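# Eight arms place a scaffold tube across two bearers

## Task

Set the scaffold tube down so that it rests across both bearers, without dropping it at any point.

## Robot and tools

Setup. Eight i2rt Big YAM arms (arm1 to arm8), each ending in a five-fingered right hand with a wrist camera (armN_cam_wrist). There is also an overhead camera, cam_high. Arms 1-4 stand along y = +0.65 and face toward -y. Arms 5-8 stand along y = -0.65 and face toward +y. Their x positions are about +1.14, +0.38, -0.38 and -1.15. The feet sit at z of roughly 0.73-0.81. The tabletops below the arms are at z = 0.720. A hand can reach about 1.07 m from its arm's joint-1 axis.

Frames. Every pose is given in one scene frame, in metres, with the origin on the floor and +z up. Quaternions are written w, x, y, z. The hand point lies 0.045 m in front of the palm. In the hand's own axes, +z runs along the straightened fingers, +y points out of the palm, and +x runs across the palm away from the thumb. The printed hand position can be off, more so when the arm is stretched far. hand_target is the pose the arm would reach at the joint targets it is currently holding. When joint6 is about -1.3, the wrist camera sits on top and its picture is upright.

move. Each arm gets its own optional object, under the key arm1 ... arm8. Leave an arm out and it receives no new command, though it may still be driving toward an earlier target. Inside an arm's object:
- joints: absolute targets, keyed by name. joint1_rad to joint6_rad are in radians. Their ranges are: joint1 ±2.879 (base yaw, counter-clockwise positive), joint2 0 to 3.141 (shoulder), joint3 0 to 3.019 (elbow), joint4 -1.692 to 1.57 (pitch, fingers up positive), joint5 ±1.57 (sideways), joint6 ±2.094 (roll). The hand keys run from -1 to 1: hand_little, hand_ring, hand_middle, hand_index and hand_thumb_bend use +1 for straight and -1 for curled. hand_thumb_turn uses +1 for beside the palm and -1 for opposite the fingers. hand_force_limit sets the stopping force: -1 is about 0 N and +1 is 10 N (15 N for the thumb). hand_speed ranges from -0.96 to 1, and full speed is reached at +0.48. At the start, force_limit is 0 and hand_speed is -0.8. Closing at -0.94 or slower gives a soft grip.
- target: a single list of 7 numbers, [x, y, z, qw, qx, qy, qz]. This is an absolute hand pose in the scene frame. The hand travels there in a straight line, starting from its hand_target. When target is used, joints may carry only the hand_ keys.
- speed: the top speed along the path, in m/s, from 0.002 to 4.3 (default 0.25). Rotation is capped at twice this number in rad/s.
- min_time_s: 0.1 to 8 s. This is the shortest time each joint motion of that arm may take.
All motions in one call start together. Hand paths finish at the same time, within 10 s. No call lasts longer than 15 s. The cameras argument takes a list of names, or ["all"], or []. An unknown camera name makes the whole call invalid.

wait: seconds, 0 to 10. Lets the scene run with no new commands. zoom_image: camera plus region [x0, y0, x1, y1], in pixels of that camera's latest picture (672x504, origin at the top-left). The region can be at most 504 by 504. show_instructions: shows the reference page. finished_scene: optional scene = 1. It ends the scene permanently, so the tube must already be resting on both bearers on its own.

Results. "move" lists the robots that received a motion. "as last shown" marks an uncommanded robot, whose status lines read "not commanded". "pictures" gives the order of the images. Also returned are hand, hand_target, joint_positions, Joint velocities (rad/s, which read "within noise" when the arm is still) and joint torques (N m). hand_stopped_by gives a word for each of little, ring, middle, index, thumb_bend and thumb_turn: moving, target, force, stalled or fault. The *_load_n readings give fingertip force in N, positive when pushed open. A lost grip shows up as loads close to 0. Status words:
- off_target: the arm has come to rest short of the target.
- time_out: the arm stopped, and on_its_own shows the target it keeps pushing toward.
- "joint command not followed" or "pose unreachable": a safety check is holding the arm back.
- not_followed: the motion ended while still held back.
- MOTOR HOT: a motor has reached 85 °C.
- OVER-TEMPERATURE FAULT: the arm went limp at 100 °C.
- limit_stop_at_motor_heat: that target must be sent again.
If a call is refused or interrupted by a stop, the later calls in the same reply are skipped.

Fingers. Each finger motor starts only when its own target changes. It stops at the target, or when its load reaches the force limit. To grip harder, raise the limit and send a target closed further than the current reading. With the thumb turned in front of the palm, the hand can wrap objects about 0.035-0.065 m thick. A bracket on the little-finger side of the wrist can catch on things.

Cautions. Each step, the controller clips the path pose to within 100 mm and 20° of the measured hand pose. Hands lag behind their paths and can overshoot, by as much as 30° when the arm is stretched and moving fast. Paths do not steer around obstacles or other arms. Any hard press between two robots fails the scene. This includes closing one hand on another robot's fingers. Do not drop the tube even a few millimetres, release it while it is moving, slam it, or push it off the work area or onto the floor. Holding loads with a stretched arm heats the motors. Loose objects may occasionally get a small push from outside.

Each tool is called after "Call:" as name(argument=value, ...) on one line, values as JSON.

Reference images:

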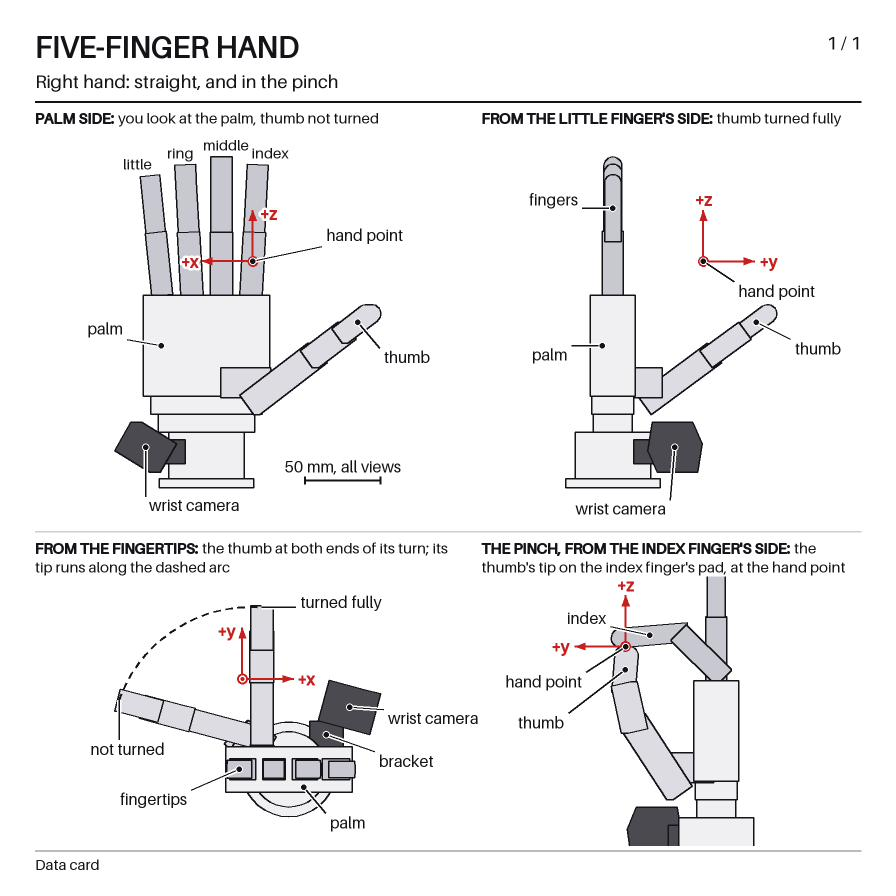

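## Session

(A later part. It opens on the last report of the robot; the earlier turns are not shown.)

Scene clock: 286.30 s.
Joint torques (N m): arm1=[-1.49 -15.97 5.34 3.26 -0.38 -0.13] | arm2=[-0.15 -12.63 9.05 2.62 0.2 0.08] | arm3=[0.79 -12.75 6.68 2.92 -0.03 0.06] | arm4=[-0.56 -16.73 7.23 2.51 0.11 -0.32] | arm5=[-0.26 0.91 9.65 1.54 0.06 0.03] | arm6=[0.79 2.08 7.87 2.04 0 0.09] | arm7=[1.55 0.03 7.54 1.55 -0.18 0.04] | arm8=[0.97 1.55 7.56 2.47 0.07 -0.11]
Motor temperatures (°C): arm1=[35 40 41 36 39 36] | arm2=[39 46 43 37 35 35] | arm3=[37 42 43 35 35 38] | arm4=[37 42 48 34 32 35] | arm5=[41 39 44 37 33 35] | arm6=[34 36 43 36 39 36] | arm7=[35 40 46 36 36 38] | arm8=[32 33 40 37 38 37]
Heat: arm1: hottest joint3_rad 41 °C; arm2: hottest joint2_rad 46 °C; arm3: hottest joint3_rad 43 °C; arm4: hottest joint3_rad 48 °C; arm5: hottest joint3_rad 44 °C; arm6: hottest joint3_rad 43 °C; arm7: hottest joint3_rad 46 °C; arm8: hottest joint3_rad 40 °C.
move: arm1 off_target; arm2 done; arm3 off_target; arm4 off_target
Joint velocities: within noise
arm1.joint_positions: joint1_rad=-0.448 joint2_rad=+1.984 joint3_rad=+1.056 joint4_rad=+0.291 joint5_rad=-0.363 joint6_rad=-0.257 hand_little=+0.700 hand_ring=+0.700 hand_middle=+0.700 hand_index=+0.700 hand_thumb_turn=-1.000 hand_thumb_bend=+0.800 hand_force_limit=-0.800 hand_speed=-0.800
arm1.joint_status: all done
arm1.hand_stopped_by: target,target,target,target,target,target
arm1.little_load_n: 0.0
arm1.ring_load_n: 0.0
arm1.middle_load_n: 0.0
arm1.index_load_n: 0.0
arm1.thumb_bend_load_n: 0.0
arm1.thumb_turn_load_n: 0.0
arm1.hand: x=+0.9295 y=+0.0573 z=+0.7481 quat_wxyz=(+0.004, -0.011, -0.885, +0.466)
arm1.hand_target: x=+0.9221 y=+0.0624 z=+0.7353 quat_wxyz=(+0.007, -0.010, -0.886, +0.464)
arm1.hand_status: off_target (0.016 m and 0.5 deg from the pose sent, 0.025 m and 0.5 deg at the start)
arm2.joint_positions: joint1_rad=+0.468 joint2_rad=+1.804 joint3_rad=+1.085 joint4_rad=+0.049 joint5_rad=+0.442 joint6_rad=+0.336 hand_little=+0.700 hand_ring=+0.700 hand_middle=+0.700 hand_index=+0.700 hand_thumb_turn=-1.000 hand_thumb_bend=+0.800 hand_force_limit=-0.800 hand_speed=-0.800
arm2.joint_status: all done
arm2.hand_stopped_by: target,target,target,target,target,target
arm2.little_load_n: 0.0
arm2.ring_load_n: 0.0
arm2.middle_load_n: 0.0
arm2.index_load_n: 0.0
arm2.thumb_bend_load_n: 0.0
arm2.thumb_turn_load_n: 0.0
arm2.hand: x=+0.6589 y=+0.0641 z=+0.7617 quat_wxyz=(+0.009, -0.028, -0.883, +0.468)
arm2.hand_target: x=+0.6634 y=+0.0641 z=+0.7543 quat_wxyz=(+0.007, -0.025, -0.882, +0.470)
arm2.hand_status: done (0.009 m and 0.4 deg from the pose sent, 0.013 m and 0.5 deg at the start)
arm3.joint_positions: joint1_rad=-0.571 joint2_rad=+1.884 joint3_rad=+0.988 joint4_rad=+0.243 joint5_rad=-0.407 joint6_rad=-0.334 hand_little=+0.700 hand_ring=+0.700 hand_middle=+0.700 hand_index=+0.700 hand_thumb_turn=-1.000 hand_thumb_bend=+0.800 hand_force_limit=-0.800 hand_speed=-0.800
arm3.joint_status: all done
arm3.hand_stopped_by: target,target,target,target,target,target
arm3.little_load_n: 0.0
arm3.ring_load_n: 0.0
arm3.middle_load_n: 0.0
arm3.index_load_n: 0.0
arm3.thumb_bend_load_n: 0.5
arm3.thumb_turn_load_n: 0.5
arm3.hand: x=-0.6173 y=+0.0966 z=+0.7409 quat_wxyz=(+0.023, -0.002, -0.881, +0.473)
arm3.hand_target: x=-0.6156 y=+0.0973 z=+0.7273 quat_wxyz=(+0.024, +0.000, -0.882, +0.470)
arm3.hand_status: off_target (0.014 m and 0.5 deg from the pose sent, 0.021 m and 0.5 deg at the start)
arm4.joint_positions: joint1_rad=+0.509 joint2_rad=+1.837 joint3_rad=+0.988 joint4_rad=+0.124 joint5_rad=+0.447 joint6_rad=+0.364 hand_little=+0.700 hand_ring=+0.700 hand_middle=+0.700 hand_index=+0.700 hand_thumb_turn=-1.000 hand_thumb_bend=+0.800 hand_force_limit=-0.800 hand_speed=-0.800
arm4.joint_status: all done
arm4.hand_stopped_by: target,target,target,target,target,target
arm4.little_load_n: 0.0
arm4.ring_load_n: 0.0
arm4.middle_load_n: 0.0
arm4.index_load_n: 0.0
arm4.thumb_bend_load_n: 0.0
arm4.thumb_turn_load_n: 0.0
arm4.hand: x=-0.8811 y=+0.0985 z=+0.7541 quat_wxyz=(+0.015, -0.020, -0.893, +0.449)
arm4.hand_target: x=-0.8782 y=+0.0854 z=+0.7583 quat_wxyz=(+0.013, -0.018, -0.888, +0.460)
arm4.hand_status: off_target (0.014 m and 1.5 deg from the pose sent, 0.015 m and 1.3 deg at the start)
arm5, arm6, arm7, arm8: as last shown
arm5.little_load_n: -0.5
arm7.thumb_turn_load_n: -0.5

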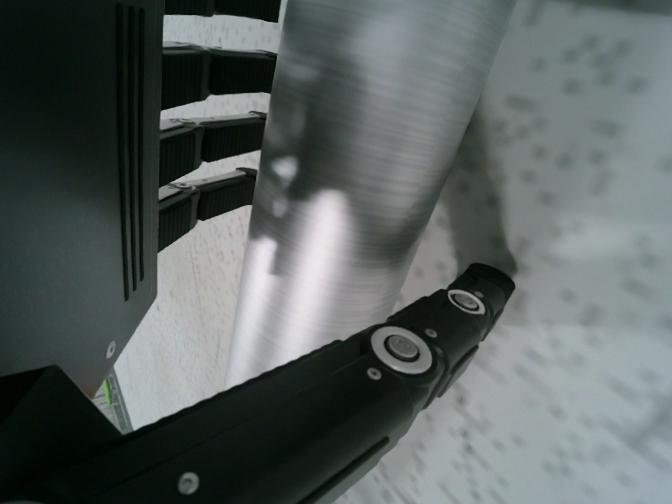

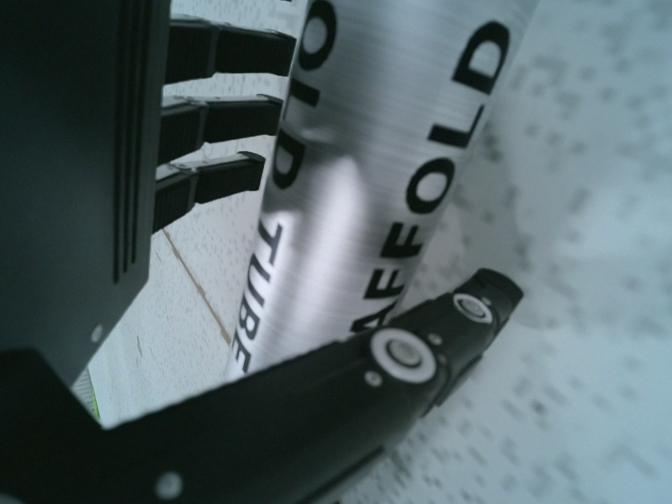

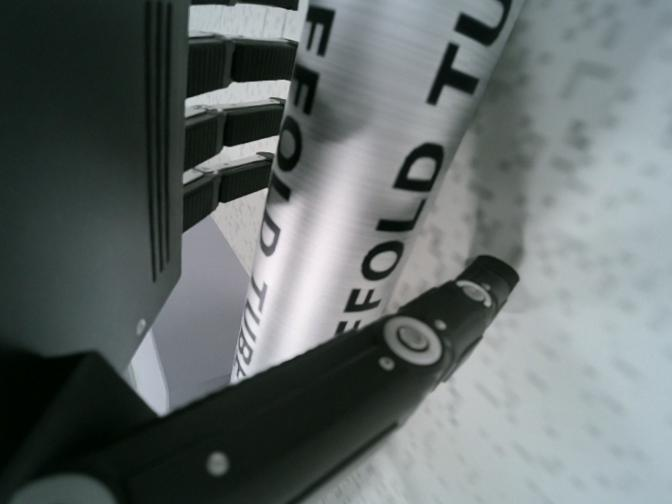

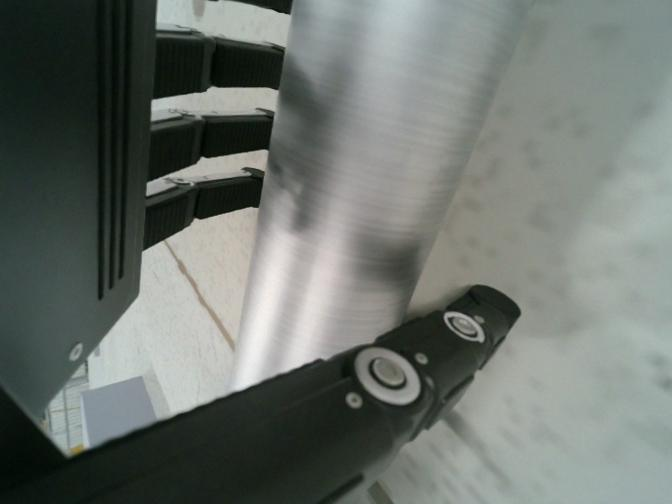

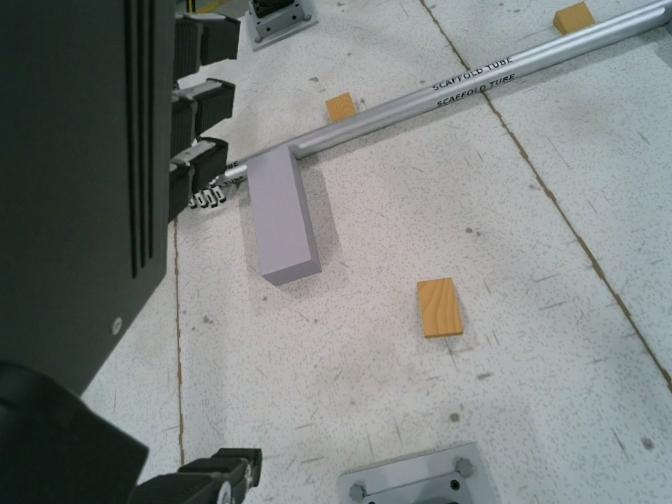

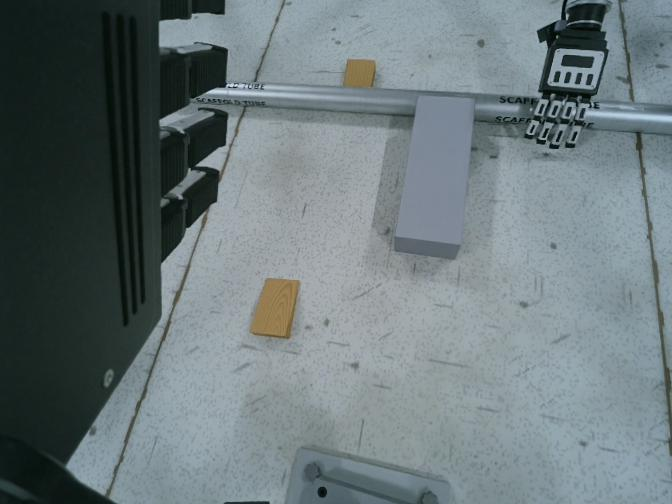

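Call:
move(arm1={"joints": {"hand_speed": -0.94, "hand_force_limit": -0.75, "hand_thumb_bend": -0.1, "hand_index": -0.2, "hand_middle": -0.2, "hand_ring": -0.2, "hand_little": -0.2}}, arm2={"joints": {"hand_speed": -0.94, "hand_force_limit": -0.75, "hand_thumb_bend": -0.1, "hand_index": -0.2, "hand_middle": -0.2, "hand_ring": -0.2, "hand_little": -0.2}}, arm3={"joints": {"hand_speed": -0.94, "hand_force_limit": -0.75, "hand_thumb_bend": -0.1, "hand_index": -0.2, "hand_middle": -0.2, "hand_ring": -0.2, "hand_little": -0.2}}, arm4={"joints": {"hand_speed": -0.94, "hand_force_limit": -0.75, "hand_thumb_bend": -0.1, "hand_index": -0.2, "hand_middle": -0.2, "hand_ring": -0.2, "hand_little": -0.2}}, cameras=["arm1_cam_wrist", "arm2_cam_wrist", "arm3_cam_wrist", "arm4_cam_wrist"])

Scene clock: 295.20 s.
Joint torques (N m): arm1=[-1.44 -16.09 5.42 2.78 -0.24 -0.09] | arm2=[-0.15 -12.69 9.03 2.45 0.2 0.08] | arm3=[-0.03 -12.75 6.48 2.5 -0.06 0.08] | arm4=[-0.15 -16.56 7.56 2.35 0.16 -0.26] | arm5=[-0.15 0.56 9.68 1.55 0.08 0.01] | arm6=[-0.09 2.2 7.92 2.14 0.04 0.07] | arm7=[1.26 0.15 7.66 1.43 -0.16 0.03] | arm8=[0.79 0.79 7.49 2.37 0.07 -0.11]
Motor temperatures (°C): arm1=[35 40 42 36 39 36] | arm2=[39 46 44 37 35 35] | arm3=[37 42 43 35 35 38] | arm4=[37 42 49 34 32 35] | arm5=[41 39 44 37 33 35] | arm6=[34 36 43 36 39 36] | arm7=[35 40 47 36 36 38] | arm8=[32 33 40 37 38 37]
Heat: arm1: hottest joint3_rad 42 °C; arm2: hottest joint2_rad 46 °C; arm3: hottest joint3_rad 43 °C; arm4: hottest joint3_rad 49 °C; arm5: hottest joint3_rad 44 °C; arm6: hottest joint3_rad 43 °C; arm7: hottest joint3_rad 47 °C; arm8: hottest joint3_rad 40 °C.
move: arm1 off_target; arm2 off_target; arm3 off_target; arm4 off_target
Joint velocities: within noise
arm1.joint_positions: joint1_rad=-0.448 joint2_rad=+1.984 joint3_rad=+1.056 joint4_rad=+0.302 joint5_rad=-0.366 joint6_rad=-0.259 hand_little=+0.080 hand_ring=+0.080 hand_middle=+0.323 hand_index=+0.069 hand_thumb_turn=-1.000 hand_thumb_bend=+0.601 hand_force_limit=-0.750 hand_speed=-0.940
arm1.joint_status: hand_little off_target (ended at +0.080, target -0.200); hand_ring off_target (ended at +0.080, target -0.200); hand_middle off_target (ended at +0.323, target -0.200); hand_index off_target (ended at +0.069, target -0.200); hand_thumb_bend off_target (ended at +0.601, target -0.100); the others done
arm1.hand_stopped_by: force,force,force,force,force,target
arm1.little_load_n: 0.5
arm1.ring_load_n: 1.0
arm1.middle_load_n: 1.0
arm1.index_load_n: 1.5
arm1.thumb_bend_load_n: 3.0
arm1.thumb_turn_load_n: 1.0
arm1.hand: x=+0.9290 y=+0.0553 z=+0.7499 quat_wxyz=(+0.005, -0.008, -0.882, +0.471)
arm1.hand_target: x=+0.9221 y=+0.0623 z=+0.7353 quat_wxyz=(+0.007, -0.010, -0.886, +0.464)
arm1.hand_status: not commanded
arm2.joint_positions: joint1_rad=+0.468 joint2_rad=+1.805 joint3_rad=+1.085 joint4_rad=+0.052 joint5_rad=+0.442 joint6_rad=+0.339 hand_little=+0.165 hand_ring=+0.154 hand_middle=+0.131 hand_index=+0.114 hand_thumb_turn=-1.000 hand_thumb_bend=+0.560 hand_force_limit=-0.750 hand_speed=-0.940
arm2.joint_status: hand_little off_target (ended at +0.165, target -0.200); hand_ring off_target (ended at +0.154, target -0.200); hand_middle off_target (ended at +0.131, target -0.200); hand_index off_target (ended at +0.114, target -0.200); hand_thumb_bend off_target (ended at +0.560, target -0.100); the others done
arm2.hand_stopped_by: force,force,force,force,force,target
arm2.little_load_n: 0.5
arm2.ring_load_n: 0.0
arm2.middle_load_n: 1.0
arm2.index_load_n: 1.5
arm2.thumb_bend_load_n: 3.5
arm2.thumb_turn_load_n: 0.5
arm2.hand: x=+0.6593 y=+0.0636 z=+0.7619 quat_wxyz=(+0.008, -0.029, -0.883, +0.469)
arm2.hand_target: x=+0.6636 y=+0.0641 z=+0.7542 quat_wxyz=(+0.006, -0.027, -0.882, +0.470)
arm2.hand_status: not commanded
arm3.joint_positions: joint1_rad=-0.571 joint2_rad=+1.888 joint3_rad=+0.988 joint4_rad=+0.250 joint5_rad=-0.405 joint6_rad=-0.337 hand_little=+0.170 hand_ring=+0.159 hand_middle=+0.379 hand_index=+0.131 hand_thumb_turn=-1.000 hand_thumb_bend=+0.502 hand_force_limit=-0.750 hand_speed=-0.940
arm3.joint_status: hand_little off_target (ended at +0.170, target -0.200); hand_ring off_target (ended at +0.159, target -0.200); hand_middle off_target (ended at +0.379, target -0.200); hand_index off_target (ended at +0.131, target -0.200); hand_thumb_bend off_target (ended at +0.502, target -0.100); the others done
arm3.hand_stopped_by: force,force,force,force,force,target
arm3.little_load_n: 0.0
arm3.ring_load_n: 0.5
arm3.middle_load_n: 0.0
arm3.index_load_n: 2.0
arm3.thumb_bend_load_n: 2.0
arm3.thumb_turn_load_n: 0.0
arm3.hand: x=-0.6183 y=+0.0958 z=+0.7398 quat_wxyz=(+0.025, -0.001, -0.880, +0.474)
arm3.hand_target: x=-0.6159 y=+0.0975 z=+0.7271 quat_wxyz=(+0.025, +0.001, -0.883, +0.469)
arm3.hand_status: not commanded
arm4.joint_positions: joint1_rad=+0.509 joint2_rad=+1.837 joint3_rad=+0.988 joint4_rad=+0.130 joint5_rad=+0.447 joint6_rad=+0.358 hand_little=+0.153 hand_ring=+0.136 hand_middle=+0.300 hand_index=+0.091 hand_thumb_turn=-1.000 hand_thumb_bend=+0.601 hand_force_limit=-0.750 hand_speed=-0.940
arm4.joint_status: hand_little off_target (ended at +0.153, target -0.200); hand_ring off_target (ended at +0.136, target -0.200); hand_middle off_target (ended at +0.300, target -0.200); hand_index off_target (ended at +0.091, target -0.200); hand_thumb_bend off_target (ended at +0.601, target -0.100); the others done
arm4.hand_stopped_by: force,force,force,force,force,target
arm4.little_load_n: 0.5
arm4.ring_load_n: 1.0
arm4.middle_load_n: 0.0
arm4.index_load_n: 1.0
arm4.thumb_bend_load_n: 3.0
arm4.thumb_turn_load_n: 1.0
arm4.hand: x=-0.8808 y=+0.0975 z=+0.7550 quat_wxyz=(+0.015, -0.018, -0.892, +0.451)
arm4.hand_target: x=-0.8784 y=+0.0853 z=+0.7584 quat_wxyz=(+0.014, -0.016, -0.888, +0.460)
arm4.hand_status: not commanded
arm5, arm6, arm7, arm8: as last shown
arm5.little_load_n: 0.0
arm7.thumb_turn_load_n: 0.0

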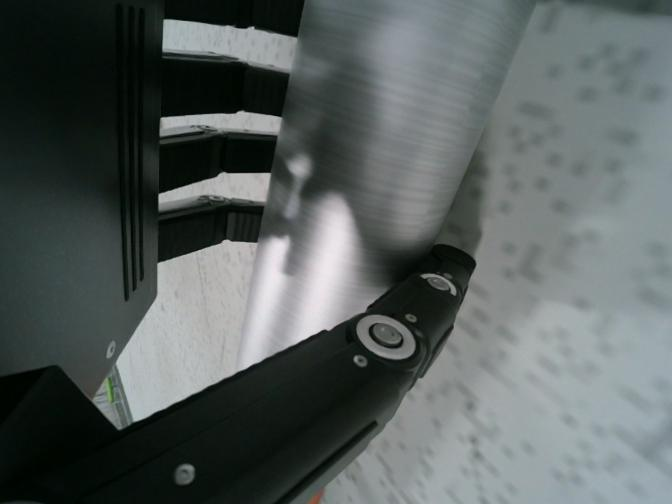

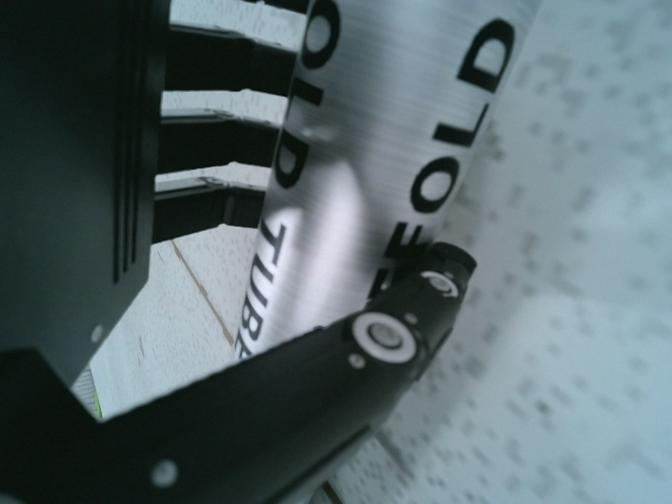

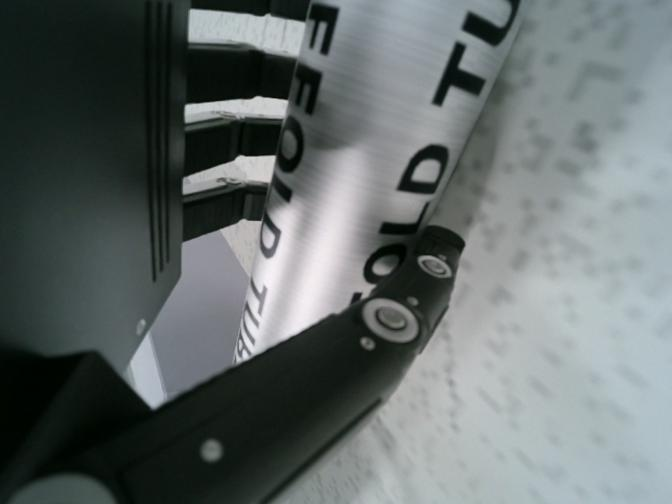

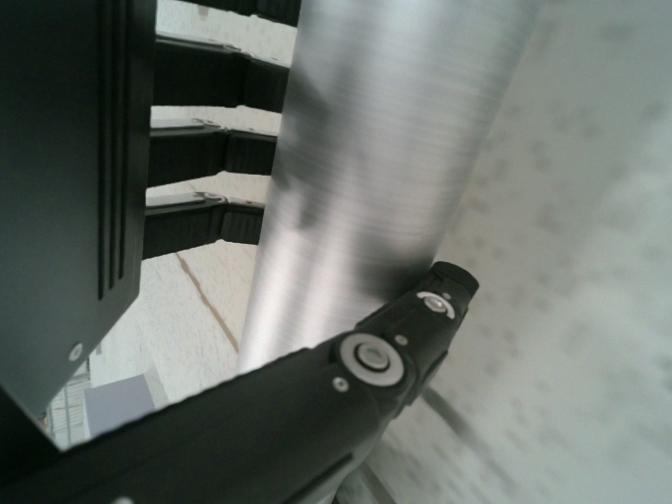

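Call:
move(arm1={"joints": {"hand_speed": -0.94, "hand_force_limit": -0.3, "hand_thumb_bend": -0.2, "hand_index": -0.4, "hand_middle": -0.4, "hand_ring": -0.4, "hand_little": -0.4}}, arm2={"joints": {"hand_speed": -0.94, "hand_force_limit": -0.3, "hand_thumb_bend": -0.2, "hand_index": -0.4, "hand_middle": -0.4, "hand_ring": -0.4, "hand_little": -0.4}}, arm3={"joints": {"hand_speed": -0.94, "hand_force_limit": -0.3, "hand_thumb_bend": -0.2, "hand_index": -0.4, "hand_middle": -0.4, "hand_ring": -0.4, "hand_little": -0.4}}, arm4={"joints": {"hand_speed": -0.94, "hand_force_limit": -0.3, "hand_thumb_bend": -0.2, "hand_index": -0.4, "hand_middle": -0.4, "hand_ring": -0.4, "hand_little": -0.4}}, cameras=["arm1_cam_wrist", "arm2_cam_wrist", "arm3_cam_wrist", "arm4_cam_wrist"])

Scene clock: 300.53 s.
Joint torques (N m): arm1=[-1.44 -15.79 5.38 2.7 -0.25 -0.09] | arm2=[-0.21 -12.92 9.03 2.24 0.2 0.11] | arm3=[0.26 -13.63 6.54 2.47 -0.11 0.06] | arm4=[-0.26 -16.97 7.39 2.14 0.11 -0.22] | arm5=[-0.15 0.5 9.63 1.47 0.05 0.02] | arm6=[1.14 2.02 7.98 2.17 0.08 0.15] | arm7=[1.49 0.21 7.62 1.5 -0.15 0] | arm8=[0.79 0.97 7.49 2.4 0.05 -0.08]
Motor temperatures (°C): arm1=[35 40 42 36 39 36] | arm2=[39 46 44 37 35 35] | arm3=[37 42 43 35 35 37] | arm4=[37 42 49 34 32 35] | arm5=[41 39 44 37 33 35] | arm6=[34 36 43 36 39 36] | arm7=[35 40 47 36 36 38] | arm8=[32 33 40 37 38 37]
Heat: arm1: hottest joint3_rad 42 °C; arm2: hottest joint2_rad 46 °C; arm3: hottest joint3_rad 43 °C; arm4: hottest joint3_rad 49 °C; arm5: hottest joint3_rad 44 °C; arm6: hottest joint3_rad 43 °C; arm7: hottest joint3_rad 47 °C; arm8: hottest joint3_rad 40 °C.
move: arm1 off_target; arm2 off_target; arm3 off_target; arm4 off_target
Joint velocities: within noise
arm1.joint_positions: joint1_rad=-0.448 joint2_rad=+1.985 joint3_rad=+1.056 joint4_rad=+0.305 joint5_rad=-0.368 joint6_rad=-0.269 hand_little=+0.053 hand_ring=+0.059 hand_middle=+0.296 hand_index=+0.053 hand_thumb_turn=-1.000 hand_thumb_bend=+0.601 hand_force_limit=-0.300 hand_speed=-0.940
arm1.joint_status: hand_little off_target (ended at +0.053, target -0.400); hand_ring off_target (ended at +0.059, target -0.400); hand_middle off_target (ended at +0.296, target -0.400); hand_index off_target (ended at +0.053, target -0.400); hand_thumb_bend off_target (ended at +0.601, target -0.200); the others done
arm1.hand_stopped_by: force,force,force,force,force,target
arm1.little_load_n: 2.5
arm1.ring_load_n: 2.5
arm1.middle_load_n: 4.0
arm1.index_load_n: 1.5
arm1.thumb_bend_load_n: 9.0
arm1.thumb_turn_load_n: 3.5
arm1.hand: x=+0.9284 y=+0.0550 z=+0.7500 quat_wxyz=(+0.007, -0.003, -0.882, +0.472)
arm1.hand_target: x=+0.9217 y=+0.0624 z=+0.7351 quat_wxyz=(+0.009, -0.005, -0.886, +0.464)
arm1.hand_status: not commanded
arm2.joint_positions: joint1_rad=+0.468 joint2_rad=+1.806 joint3_rad=+1.085 joint4_rad=+0.056 joint5_rad=+0.442 joint6_rad=+0.333 hand_little=+0.121 hand_ring=+0.116 hand_middle=+0.099 hand_index=+0.087 hand_thumb_turn=-1.000 hand_thumb_bend=+0.559 hand_force_limit=-0.300 hand_speed=-0.940
arm2.joint_status: hand_little off_target (ended at +0.121, target -0.400); hand_ring off_target (ended at +0.116, target -0.400); hand_middle off_target (ended at +0.099, target -0.400); hand_index off_target (ended at +0.087, target -0.400); hand_thumb_bend off_target (ended at +0.559, target -0.200); the others done
arm2.hand_stopped_by: force,force,force,force,force,target
arm2.little_load_n: 4.0
arm2.ring_load_n: 3.0
arm2.middle_load_n: 3.0
arm2.index_load_n: 2.0
arm2.thumb_bend_load_n: 12.0
arm2.thumb_turn_load_n: 0.5
arm2.hand: x=+0.6593 y=+0.0630 z=+0.7616 quat_wxyz=(+0.008, -0.027, -0.882, +0.470)
arm2.hand_target: x=+0.6633 y=+0.0643 z=+0.7541 quat_wxyz=(+0.007, -0.025, -0.883, +0.469)
arm2.hand_status: not commanded
arm3.joint_positions: joint1_rad=-0.571 joint2_rad=+1.889 joint3_rad=+0.988 joint4_rad=+0.255 joint5_rad=-0.405 joint6_rad=-0.343 hand_little=+0.127 hand_ring=+0.126 hand_middle=+0.346 hand_index=+0.110 hand_thumb_turn=-1.000 hand_thumb_bend=+0.497 hand_force_limit=-0.300 hand_speed=-0.940
arm3.joint_status: hand_little off_target (ended at +0.127, target -0.400); hand_ring off_target (ended at +0.126, target -0.400); hand_middle off_target (ended at +0.346, target -0.400); hand_index off_target (ended at +0.110, target -0.400); hand_thumb_bend off_target (ended at +0.497, target -0.200); the others done
arm3.hand_stopped_by: force,force,force,force,force,target
arm3.little_load_n: 3.5
arm3.ring_load_n: 3.5
arm3.middle_load_n: 3.0
arm3.index_load_n: 2.0
arm3.thumb_bend_load_n: 8.0
arm3.thumb_turn_load_n: 1.0
arm3.hand: x=-0.6190 y=+0.0953 z=+0.7400 quat_wxyz=(+0.028, +0.002, -0.879, +0.476)
arm3.hand_target: x=-0.6164 y=+0.0976 z=+0.7271 quat_wxyz=(+0.026, +0.004, -0.883, +0.469)
arm3.hand_status: not commanded
arm4.joint_positions: joint1_rad=+0.509 joint2_rad=+1.838 joint3_rad=+0.988 joint4_rad=+0.135 joint5_rad=+0.447 joint6_rad=+0.347 hand_little=+0.121 hand_ring=+0.110 hand_middle=+0.240 hand_index=+0.075 hand_thumb_turn=-1.000 hand_thumb_bend=+0.603 hand_force_limit=-0.300 hand_speed=-0.940
arm4.joint_status: hand_little off_target (ended at +0.121, target -0.400); hand_ring off_target (ended at +0.110, target -0.400); hand_middle off_target (ended at +0.240, target -0.400); hand_index off_target (ended at +0.075, target -0.400); hand_thumb_bend off_target (ended at +0.603, target -0.200); the others done
arm4.hand_stopped_by: force,force,force,force,force,target
arm4.little_load_n: 4.0
arm4.ring_load_n: 3.0
arm4.middle_load_n: 3.0
arm4.index_load_n: 0.0
arm4.thumb_bend_load_n: 12.0
arm4.thumb_turn_load_n: 3.5
arm4.hand: x=-0.8810 y=+0.0971 z=+0.7549 quat_wxyz=(+0.017, -0.014, -0.892, +0.452)
arm4.hand_target: x=-0.8788 y=+0.0856 z=+0.7581 quat_wxyz=(+0.015, -0.014, -0.888, +0.460)
arm4.hand_status: not commanded
arm5.joint_positions: joint1_rad=+0.416 joint2_rad=+0.614 joint3_rad=+1.325 joint4_rad=-1.393 joint5_rad=+0.268 joint6_rad=-1.221 hand_little=+1.000 hand_ring=+1.000 hand_middle=+1.000 hand_index=+1.000 hand_thumb_turn=+1.000 hand_thumb_bend=+1.000 hand_force_limit=+0.000 hand_speed=-0.800
arm5.joint_status: not commanded
arm5.hand_stopped_by: target,target,target,target,target,target
arm5.little_load_n: 0.5
arm5.ring_load_n: 0.0
arm5.middle_load_n: 0.0
arm5.index_load_n: 0.0
arm5.thumb_bend_load_n: 0.0
arm5.thumb_turn_load_n: 0.0
arm5.hand: x=-1.1474 y=-0.4366 z=+1.2142 quat_wxyz=(-0.356, +0.639, +0.627, +0.269)
arm5.hand_target: x=-1.1472 y=-0.4369 z=+1.2241 quat_wxyz=(-0.366, +0.637, +0.622, +0.273)
arm5.hand_status: not commanded
arm6.joint_positions: joint1_rad=-0.320 joint2_rad=+0.642 joint3_rad=+1.438 joint4_rad=-1.379 joint5_rad=-0.202 joint6_rad=-1.074 hand_little=+1.000 hand_ring=+1.000 hand_middle=+1.000 hand_index=+1.000 hand_thumb_turn=+1.000 hand_thumb_bend=+1.000 hand_force_limit=+0.000 hand_speed=-0.800
arm6.joint_status: not commanded
arm6.hand_stopped_by: target,target,target,target,target,target
arm6.little_load_n: 0.0
arm6.ring_load_n: 0.0
arm6.middle_load_n: 0.0
arm6.index_load_n: 0.0
arm6.thumb_bend_load_n: 0.0
arm6.thumb_turn_load_n: 0.0
arm6.hand: x=-0.3198 y=-0.4433 z=+1.2250 quat_wxyz=(-0.422, +0.789, +0.379, +0.236)
arm6.hand_target: x=-0.3202 y=-0.4444 z=+1.2328 quat_wxyz=(-0.428, +0.785, +0.378, +0.241)
arm6.hand_status: not commanded
arm7.joint_positions: joint1_rad=+0.107 joint2_rad=+0.617 joint3_rad=+1.327 joint4_rad=-1.407 joint5_rad=-0.191 joint6_rad=-1.323 hand_little=+1.000 hand_ring=+1.000 hand_middle=+1.000 hand_index=+1.000 hand_thumb_turn=+1.000 hand_thumb_bend=+1.000 hand_force_limit=+0.000 hand_speed=-0.800
arm7.joint_status: not commanded
arm7.hand_stopped_by: target,target,target,target,target,target
arm7.little_load_n: 0.0
arm7.ring_load_n: 0.0
arm7.middle_load_n: 0.0
arm7.index_load_n: 0.0
arm7.thumb_bend_load_n: 0.0
arm7.thumb_turn_load_n: 0.0
arm7.hand: x=+0.3786 y=-0.4257 z=+1.2011 quat_wxyz=(-0.391, +0.670, +0.605, +0.182)
arm7.hand_target: x=+0.3786 y=-0.4251 z=+1.2113 quat_wxyz=(-0.399, +0.665, +0.602, +0.189)
arm7.hand_status: not commanded
arm8.joint_positions: joint1_rad=+0.250 joint2_rad=+0.614 joint3_rad=+1.437 joint4_rad=-1.429 joint5_rad=-0.161 joint6_rad=-1.429 hand_little=+1.000 hand_ring=+1.000 hand_middle=+1.000 hand_index=+1.000 hand_thumb_turn=+1.000 hand_thumb_bend=+1.000 hand_force_limit=+0.000 hand_speed=-0.800
arm8.joint_status: not commanded
arm8.hand_stopped_by: target,target,target,target,target,target
arm8.little_load_n: 0.0
arm8.ring_load_n: 0.0
arm8.middle_load_n: 0.0
arm8.index_load_n: 0.5
arm8.thumb_bend_load_n: 0.0
arm8.thumb_turn_load_n: 0.0
arm8.hand: x=+1.1066 y=-0.4290 z=+1.2434 quat_wxyz=(-0.419, +0.562, +0.685, +0.199)
arm8.hand_target: x=+1.1068 y=-0.4298 z=+1.2514 quat_wxyz=(-0.426, +0.558, +0.682, +0.205)
arm8.hand_status: not commanded

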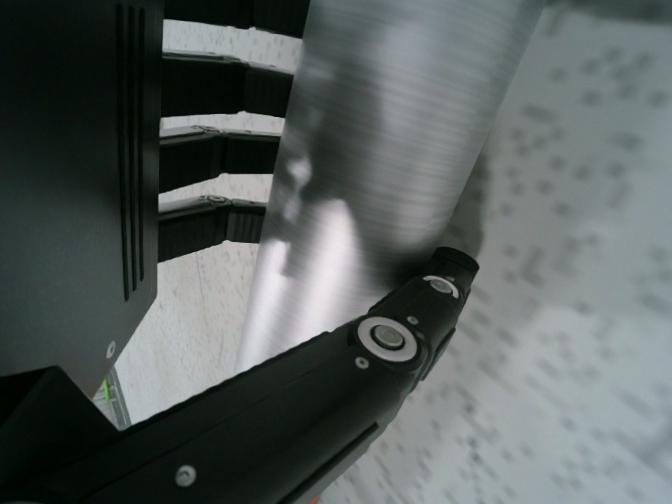

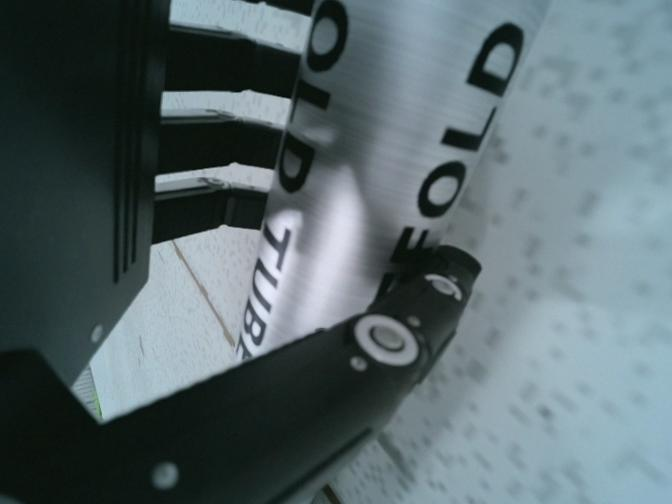

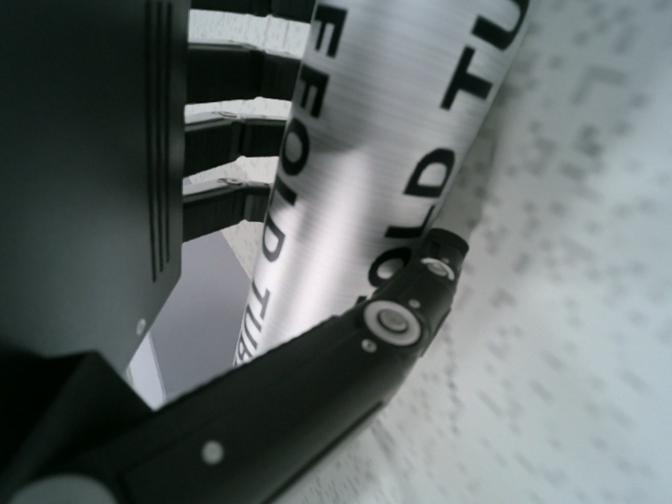

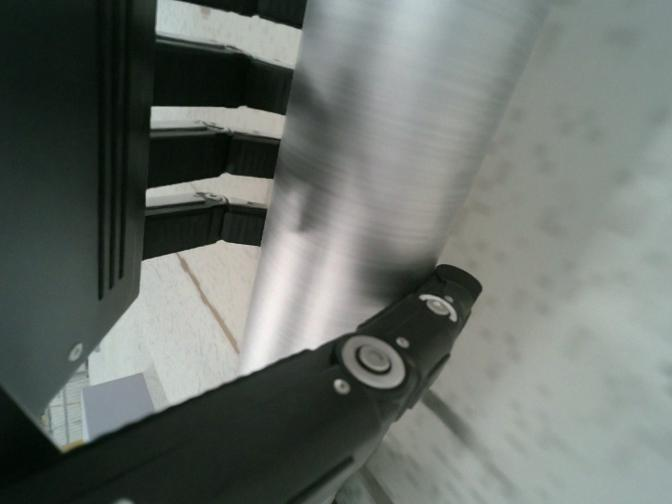

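Call:
move(arm1={"target": [0.920, 0.052, 0.790, -0.0072, 0.0096, 0.886, -0.4648], "speed": 0.04}, arm2={"target": [0.6635, 0.056, 0.803, -0.0071, 0.0253, 0.8829, -0.4698], "speed": 0.04}, arm3={"target": [-0.617, 0.088, 0.782, -0.0238, -0.0004, 0.8833, -0.4702], "speed": 0.04}, arm4={"target": [-0.878, 0.085, 0.796, -0.0126, 0.0179, 0.889, -0.4602], "speed": 0.04}, cameras=["arm1_cam_wrist", "arm2_cam_wrist", "arm3_cam_wrist", "arm4_cam_wrist", "arm6_cam_wrist", "arm7_cam_wrist"])

Scene clock: 308.80 s.
Joint torques (N m): arm1=[-0.85 -21.71 8.44 1.22 -0.31 0.11] | arm2=[-0.67 -16.79 13.44 0.94 0.33 0.07] | arm3=[0.91 -18.55 10.15 0.91 -0.34 0.32] | arm4=[-0.73 -20.84 8.87 0.81 0.5 -0.16] | arm5=[-0.38 1.08 9.69 1.52 0.05 0.01] | arm6=[-0.09 2.26 8.08 2.3 0.03 0.09] | arm7=[1.26 -0.15 7.68 1.52 -0.14 0.01] | arm8=[0.91 1.32 7.46 2.43 0.04 -0.14]
Motor temperatures (°C): arm1=[35 40 42 36 39 36] | arm2=[39 46 44 37 35 35] | arm3=[37 42 43 35 35 37] | arm4=[37 43 49 34 32 35] | arm5=[41 39 44 37 33 35] | arm6=[34 36 43 36 39 36] | arm7=[35 40 47 36 36 38] | arm8=[32 33 40 37 38 37]
Heat: arm1: hottest joint3_rad 42 °C; arm2: hottest joint2_rad 46 °C; arm3: hottest joint3_rad 43 °C; arm4: hottest joint3_rad 49 °C; arm5: hottest joint3_rad 44 °C; arm6: hottest joint3_rad 43 °C; arm7: hottest joint3_rad 47 °C; arm8: hottest joint3_rad 40 °C.
move: arm1 off_target; arm2 off_target; arm3 off_target; arm4 off_target
Joint velocities: within noise
arm1.joint_positions: joint1_rad=-0.449 joint2_rad=+1.950 joint3_rad=+1.058 joint4_rad=+0.199 joint5_rad=-0.362 joint6_rad=-0.282 hand_little=+0.053 hand_ring=+0.059 hand_middle=+0.297 hand_index=+0.053 hand_thumb_turn=-1.000 hand_thumb_bend=+0.602 hand_force_limit=-0.300 hand_speed=-0.940
arm1.joint_status: not commanded
arm1.hand_stopped_by: force,force,force,force,force,target
arm1.little_load_n: 3.0
arm1.ring_load_n: 3.0
arm1.middle_load_n: 4.0
arm1.index_load_n: 4.0
arm1.thumb_bend_load_n: 11.5
arm1.thumb_turn_load_n: 1.5
arm1.hand: x=+0.9325 y=+0.0687 z=+0.7542 quat_wxyz=(-0.001, -0.006, -0.896, +0.443)
arm1.hand_target: x=+0.9202 y=+0.0528 z=+0.7899 quat_wxyz=(+0.008, -0.010, -0.885, +0.465)
arm1.hand_status: off_target (0.041 m and 2.9 deg from the pose sent, 0.041 m and 1.2 deg at the start)
arm2.joint_positions: joint1_rad=+0.468 joint2_rad=+1.785 joint3_rad=+1.097 joint4_rad=-0.039 joint5_rad=+0.433 joint6_rad=+0.342 hand_little=+0.121 hand_ring=+0.116 hand_middle=+0.099 hand_index=+0.087 hand_thumb_turn=-1.000 hand_thumb_bend=+0.559 hand_force_limit=-0.300 hand_speed=-0.940
arm2.joint_status: not commanded
arm2.hand_stopped_by: force,force,force,force,force,target
arm2.little_load_n: 1.5
arm2.ring_load_n: 2.0
arm2.middle_load_n: 3.0
arm2.index_load_n: 2.5
arm2.thumb_bend_load_n: 9.0
arm2.thumb_turn_load_n: 2.0
arm2.hand: x=+0.6558 y=+0.0741 z=+0.7637 quat_wxyz=(+0.016, -0.022, -0.895, +0.445)
arm2.hand_target: x=+0.6635 y=+0.0569 z=+0.8035 quat_wxyz=(+0.004, -0.030, -0.882, +0.470)
arm2.hand_status: off_target (0.044 m and 3.3 deg from the pose sent, 0.042 m and 0.2 deg at the start)
arm3.joint_positions: joint1_rad=-0.569 joint2_rad=+1.855 joint3_rad=+0.992 joint4_rad=+0.146 joint5_rad=-0.394 joint6_rad=-0.351 hand_little=+0.127 hand_ring=+0.127 hand_middle=+0.347 hand_index=+0.110 hand_thumb_turn=-1.000 hand_thumb_bend=+0.498 hand_force_limit=-0.300 hand_speed=-0.940
arm3.joint_status: not commanded
arm3.hand_stopped_by: force,force,force,force,force,target
arm3.little_load_n: 5.0
arm3.ring_load_n: 5.5
arm3.middle_load_n: 5.5
arm3.index_load_n: 3.5
arm3.thumb_bend_load_n: 12.0
arm3.thumb_turn_load_n: 0.0
arm3.hand: x=-0.6131 y=+0.1084 z=+0.7438 quat_wxyz=(+0.018, -0.004, -0.894, +0.447)
arm3.hand_target: x=-0.6163 y=+0.0893 z=+0.7816 quat_wxyz=(+0.024, +0.001, -0.882, +0.470)
arm3.hand_status: off_target (0.043 m and 3.0 deg from the pose sent, 0.043 m and 0.9 deg at the start)
arm4.joint_positions: joint1_rad=+0.511 joint2_rad=+1.814 joint3_rad=+0.989 joint4_rad=+0.064 joint5_rad=+0.438 joint6_rad=+0.356 hand_little=+0.121 hand_ring=+0.110 hand_middle=+0.240 hand_index=+0.076 hand_thumb_turn=-1.000 hand_thumb_bend=+0.603 hand_force_limit=-0.300 hand_speed=-0.940
arm4.joint_status: not commanded
arm4.hand_stopped_by: force,force,force,force,force,target
arm4.little_load_n: 1.0
arm4.ring_load_n: 2.0
arm4.middle_load_n: 3.0
arm4.index_load_n: 4.5
arm4.thumb_bend_load_n: 13.0
arm4.thumb_turn_load_n: 3.5
arm4.hand: x=-0.8837 y=+0.1076 z=+0.7574 quat_wxyz=(+0.021, -0.011, -0.901, +0.433)
arm4.hand_target: x=-0.8780 y=+0.0860 z=+0.7965 quat_wxyz=(+0.010, -0.022, -0.888, +0.460)
arm4.hand_status: off_target (0.045 m and 3.6 deg from the pose sent, 0.043 m and 1.2 deg at the start)
arm5, arm6, arm7, arm8: as last shown
arm5.little_load_n: 0.0
arm6.thumb_bend_load_n: -0.5
arm8.index_load_n: 0.0

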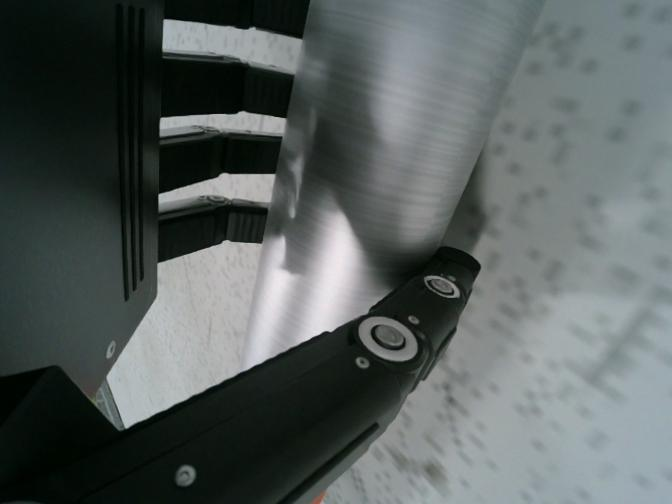

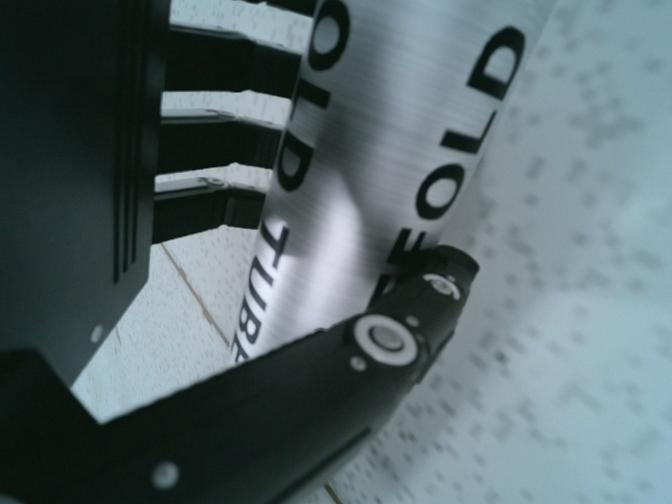

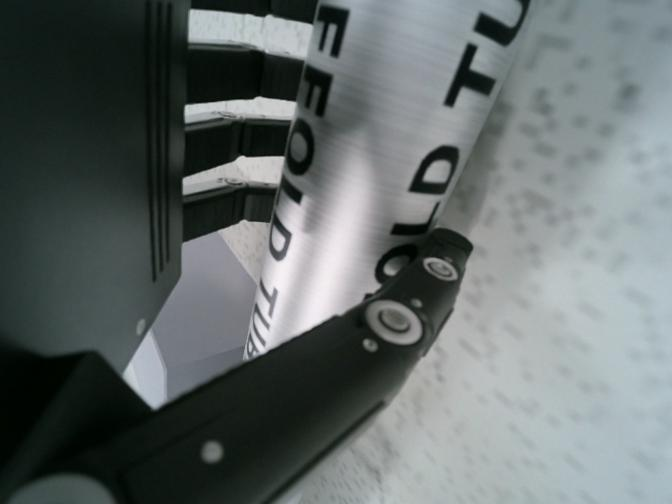

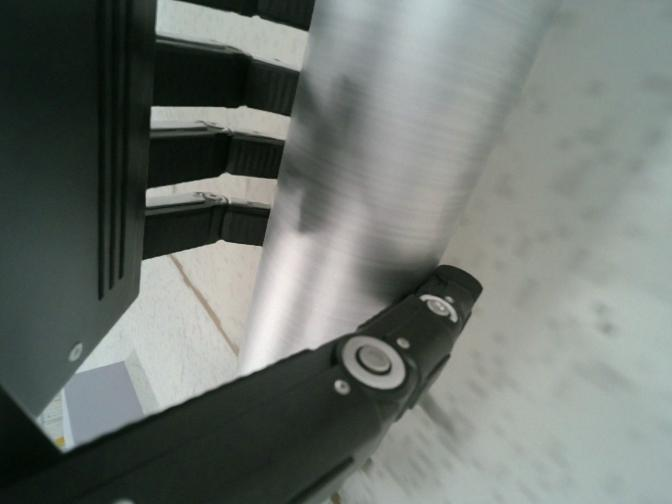

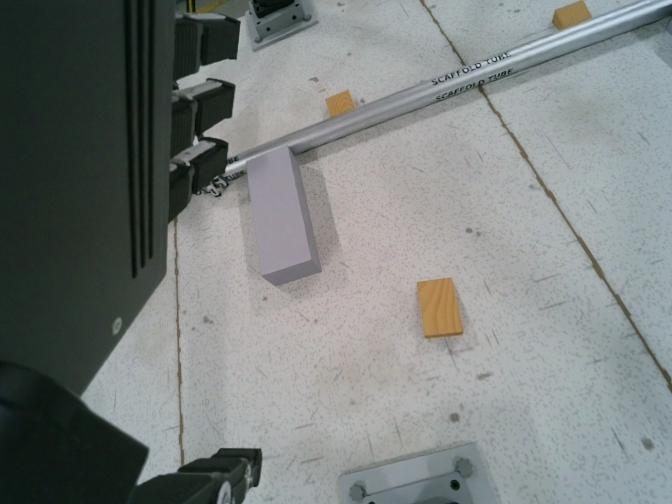

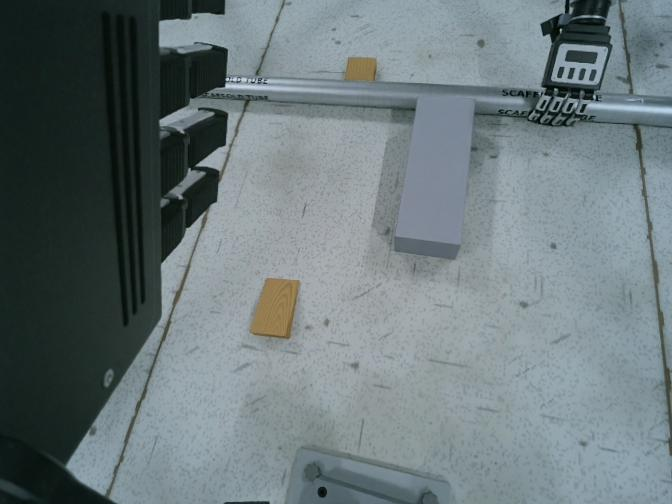

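Call:
move(arm1={"target": [0.920, 0.040, 0.815, -0.0072, 0.0096, 0.886, -0.4648], "speed": 0.04}, arm2={"target": [0.6635, 0.044, 0.828, -0.0071, 0.0253, 0.8829, -0.4698], "speed": 0.04}, arm3={"target": [-0.617, 0.076, 0.807, -0.0238, -0.0004, 0.8833, -0.4702], "speed": 0.04}, arm4={"target": [-0.876, 0.073, 0.821, -0.0126, 0.0179, 0.889, -0.4602], "speed": 0.04}, cameras=["arm1_cam_wrist", "arm4_cam_wrist", "arm6_cam_wrist", "arm7_cam_wrist"])

Scene clock: 312.47 s.
Joint torques (N m): arm1=[-0.15 -23.71 9.88 1.63 -0.37 0.19] | arm2=[-1.38 -18.2 15.64 1.26 0.43 -0.11] | arm3=[1.49 -20.31 12.11 1.29 -0.55 0.43] | arm4=[-1.08 -23 10.47 1.09 0.77 -0.28] | arm5=[0.15 1.2 9.66 1.58 0.06 -0.01] | arm6=[1.14 1.73 7.99 2.03 0.01 0.07] | arm7=[0.85 -0.5 7.53 1.48 -0.18 0.04] | arm8=[0.67 1.49 7.5 2.28 0.02 -0.1]
Motor temperatures (°C): arm1=[35 40 42 36 39 36] | arm2=[39 46 44 37 35 35] | arm3=[37 42 43 35 35 37] | arm4=[37 43 49 34 32 35] | arm5=[41 39 44 37 33 35] | arm6=[34 36 43 36 39 36] | arm7=[35 40 47 36 36 38] | arm8=[32 33 40 37 38 37]
Heat: arm1: hottest joint3_rad 42 °C; arm2: hottest joint2_rad 46 °C; arm3: hottest joint3_rad 43 °C; arm4: hottest joint3_rad 49 °C; arm5: hottest joint3_rad 44 °C; arm6: hottest joint3_rad 43 °C; arm7: hottest joint3_rad 47 °C; arm8: hottest joint3_rad 40 °C.
move: arm1 off_target; arm2 off_target; arm3 off_target; arm4 off_target
Joint velocities: within noise
arm1.joint_positions: joint1_rad=-0.449 joint2_rad=+1.940 joint3_rad=+1.081 joint4_rad=+0.120 joint5_rad=-0.354 joint6_rad=-0.285 hand_little=+0.053 hand_ring=+0.059 hand_middle=+0.296 hand_index=+0.054 hand_thumb_turn=-1.000 hand_thumb_bend=+0.602 hand_force_limit=-0.300 hand_speed=-0.940
arm1.joint_status: not commanded
arm1.hand_stopped_by: force,force,force,force,force,target
arm1.little_load_n: 3.5
arm1.ring_load_n: 3.5
arm1.middle_load_n: 2.0
arm1.index_load_n: 5.0
arm1.thumb_bend_load_n: 11.0
arm1.thumb_turn_load_n: 0.0
arm1.hand: x=+0.9323 y=+0.0719 z=+0.7575 quat_wxyz=(-0.006, -0.011, -0.906, +0.424)
arm1.hand_target: x=+0.9211 y=+0.0424 z=+0.8150 quat_wxyz=(+0.007, -0.009, -0.885, +0.465)
arm1.hand_status: off_target (0.067 m and 5.5 deg from the pose sent, 0.068 m and 2.9 deg at the start)
arm2.joint_positions: joint1_rad=+0.468 joint2_rad=+1.781 joint3_rad=+1.128 joint4_rad=-0.118 joint5_rad=+0.424 joint6_rad=+0.342 hand_little=+0.121 hand_ring=+0.116 hand_middle=+0.099 hand_index=+0.087 hand_thumb_turn=-1.000 hand_thumb_bend=+0.559 hand_force_limit=-0.300 hand_speed=-0.940
arm2.joint_status: not commanded
arm2.hand_stopped_by: force,force,force,force,force,target
arm2.little_load_n: 1.0
arm2.ring_load_n: 2.0
arm2.middle_load_n: 3.0
arm2.index_load_n: 3.0
arm2.thumb_bend_load_n: 9.5
arm2.thumb_turn_load_n: 3.0
arm2.hand: x=+0.6560 y=+0.0776 z=+0.7665 quat_wxyz=(+0.022, -0.015, -0.904, +0.426)
arm2.hand_target: x=+0.6616 y=+0.0477 z=+0.8284 quat_wxyz=(+0.008, -0.025, -0.882, +0.470)
arm2.hand_status: off_target (0.070 m and 6.0 deg from the pose sent, 0.071 m and 3.3 deg at the start)
arm3.joint_positions: joint1_rad=-0.569 joint2_rad=+1.844 joint3_rad=+1.014 joint4_rad=+0.069 joint5_rad=-0.384 joint6_rad=-0.352 hand_little=+0.127 hand_ring=+0.127 hand_middle=+0.347 hand_index=+0.110 hand_thumb_turn=-1.000 hand_thumb_bend=+0.499 hand_force_limit=-0.300 hand_speed=-0.940
arm3.joint_status: not commanded
arm3.hand_stopped_by: force,force,force,force,force,target
arm3.little_load_n: 5.5
arm3.ring_load_n: 6.5
arm3.middle_load_n: 3.0
arm3.index_load_n: 3.5
arm3.thumb_bend_load_n: 13.5
arm3.thumb_turn_load_n: 0.0
arm3.hand: x=-0.6125 y=+0.1123 z=+0.7470 quat_wxyz=(+0.012, -0.010, -0.903, +0.429)
arm3.hand_target: x=-0.6154 y=+0.0786 z=+0.8074 quat_wxyz=(+0.023, +0.001, -0.882, +0.471)
arm3.hand_status: off_target (0.070 m and 5.6 deg from the pose sent, 0.071 m and 3.0 deg at the start)
arm4.joint_positions: joint1_rad=+0.511 joint2_rad=+1.806 joint3_rad=+1.014 joint4_rad=-0.017 joint5_rad=+0.428 joint6_rad=+0.356 hand_little=+0.121 hand_ring=+0.110 hand_middle=+0.240 hand_index=+0.076 hand_thumb_turn=-1.000 hand_thumb_bend=+0.603 hand_force_limit=-0.300 hand_speed=-0.940
arm4.joint_status: not commanded
arm4.hand_stopped_by: force,force,force,force,force,target
arm4.little_load_n: 0.0
arm4.ring_load_n: 2.5
arm4.middle_load_n: 1.5
arm4.index_load_n: 6.0
arm4.thumb_bend_load_n: 13.5
arm4.thumb_turn_load_n: 4.5
arm4.hand: x=-0.8837 y=+0.1123 z=+0.7594 quat_wxyz=(+0.028, -0.003, -0.910, +0.413)
arm4.hand_target: x=-0.8780 y=+0.0764 z=+0.8212 quat_wxyz=(+0.013, -0.018, -0.888, +0.460)
arm4.hand_status: off_target (0.073 m and 6.4 deg from the pose sent, 0.073 m and 3.6 deg at the start)
arm5, arm6, arm7, arm8: as last shown
arm6.little_load_n: -0.5
arm6.thumb_bend_load_n: 0.0
arm7.ring_load_n: 0.5

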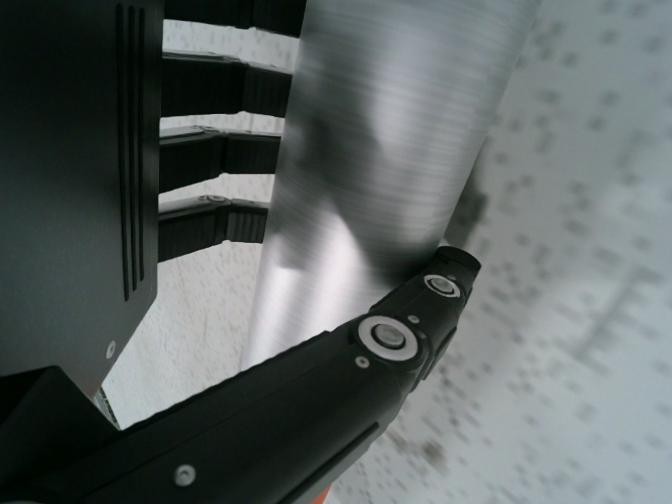

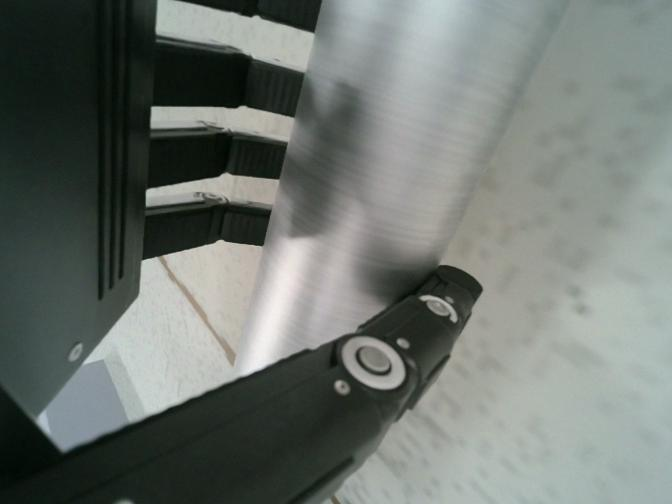

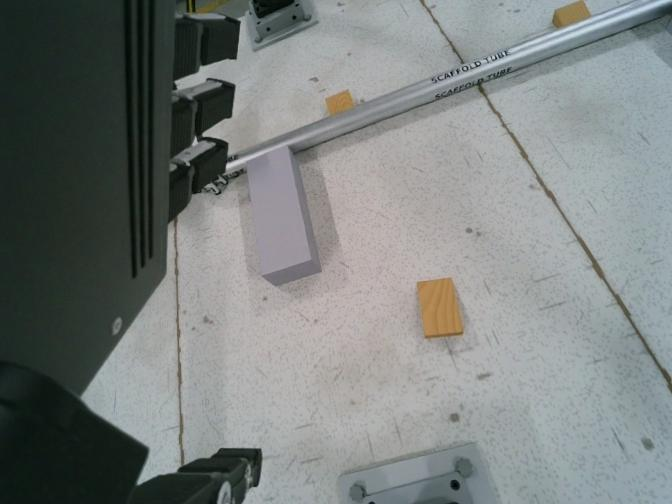

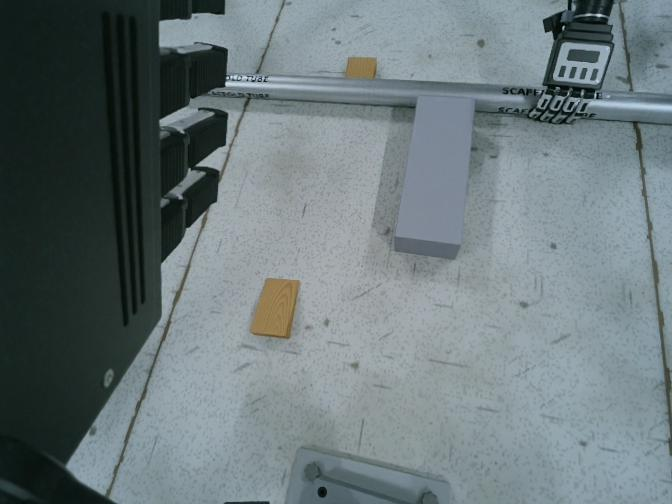

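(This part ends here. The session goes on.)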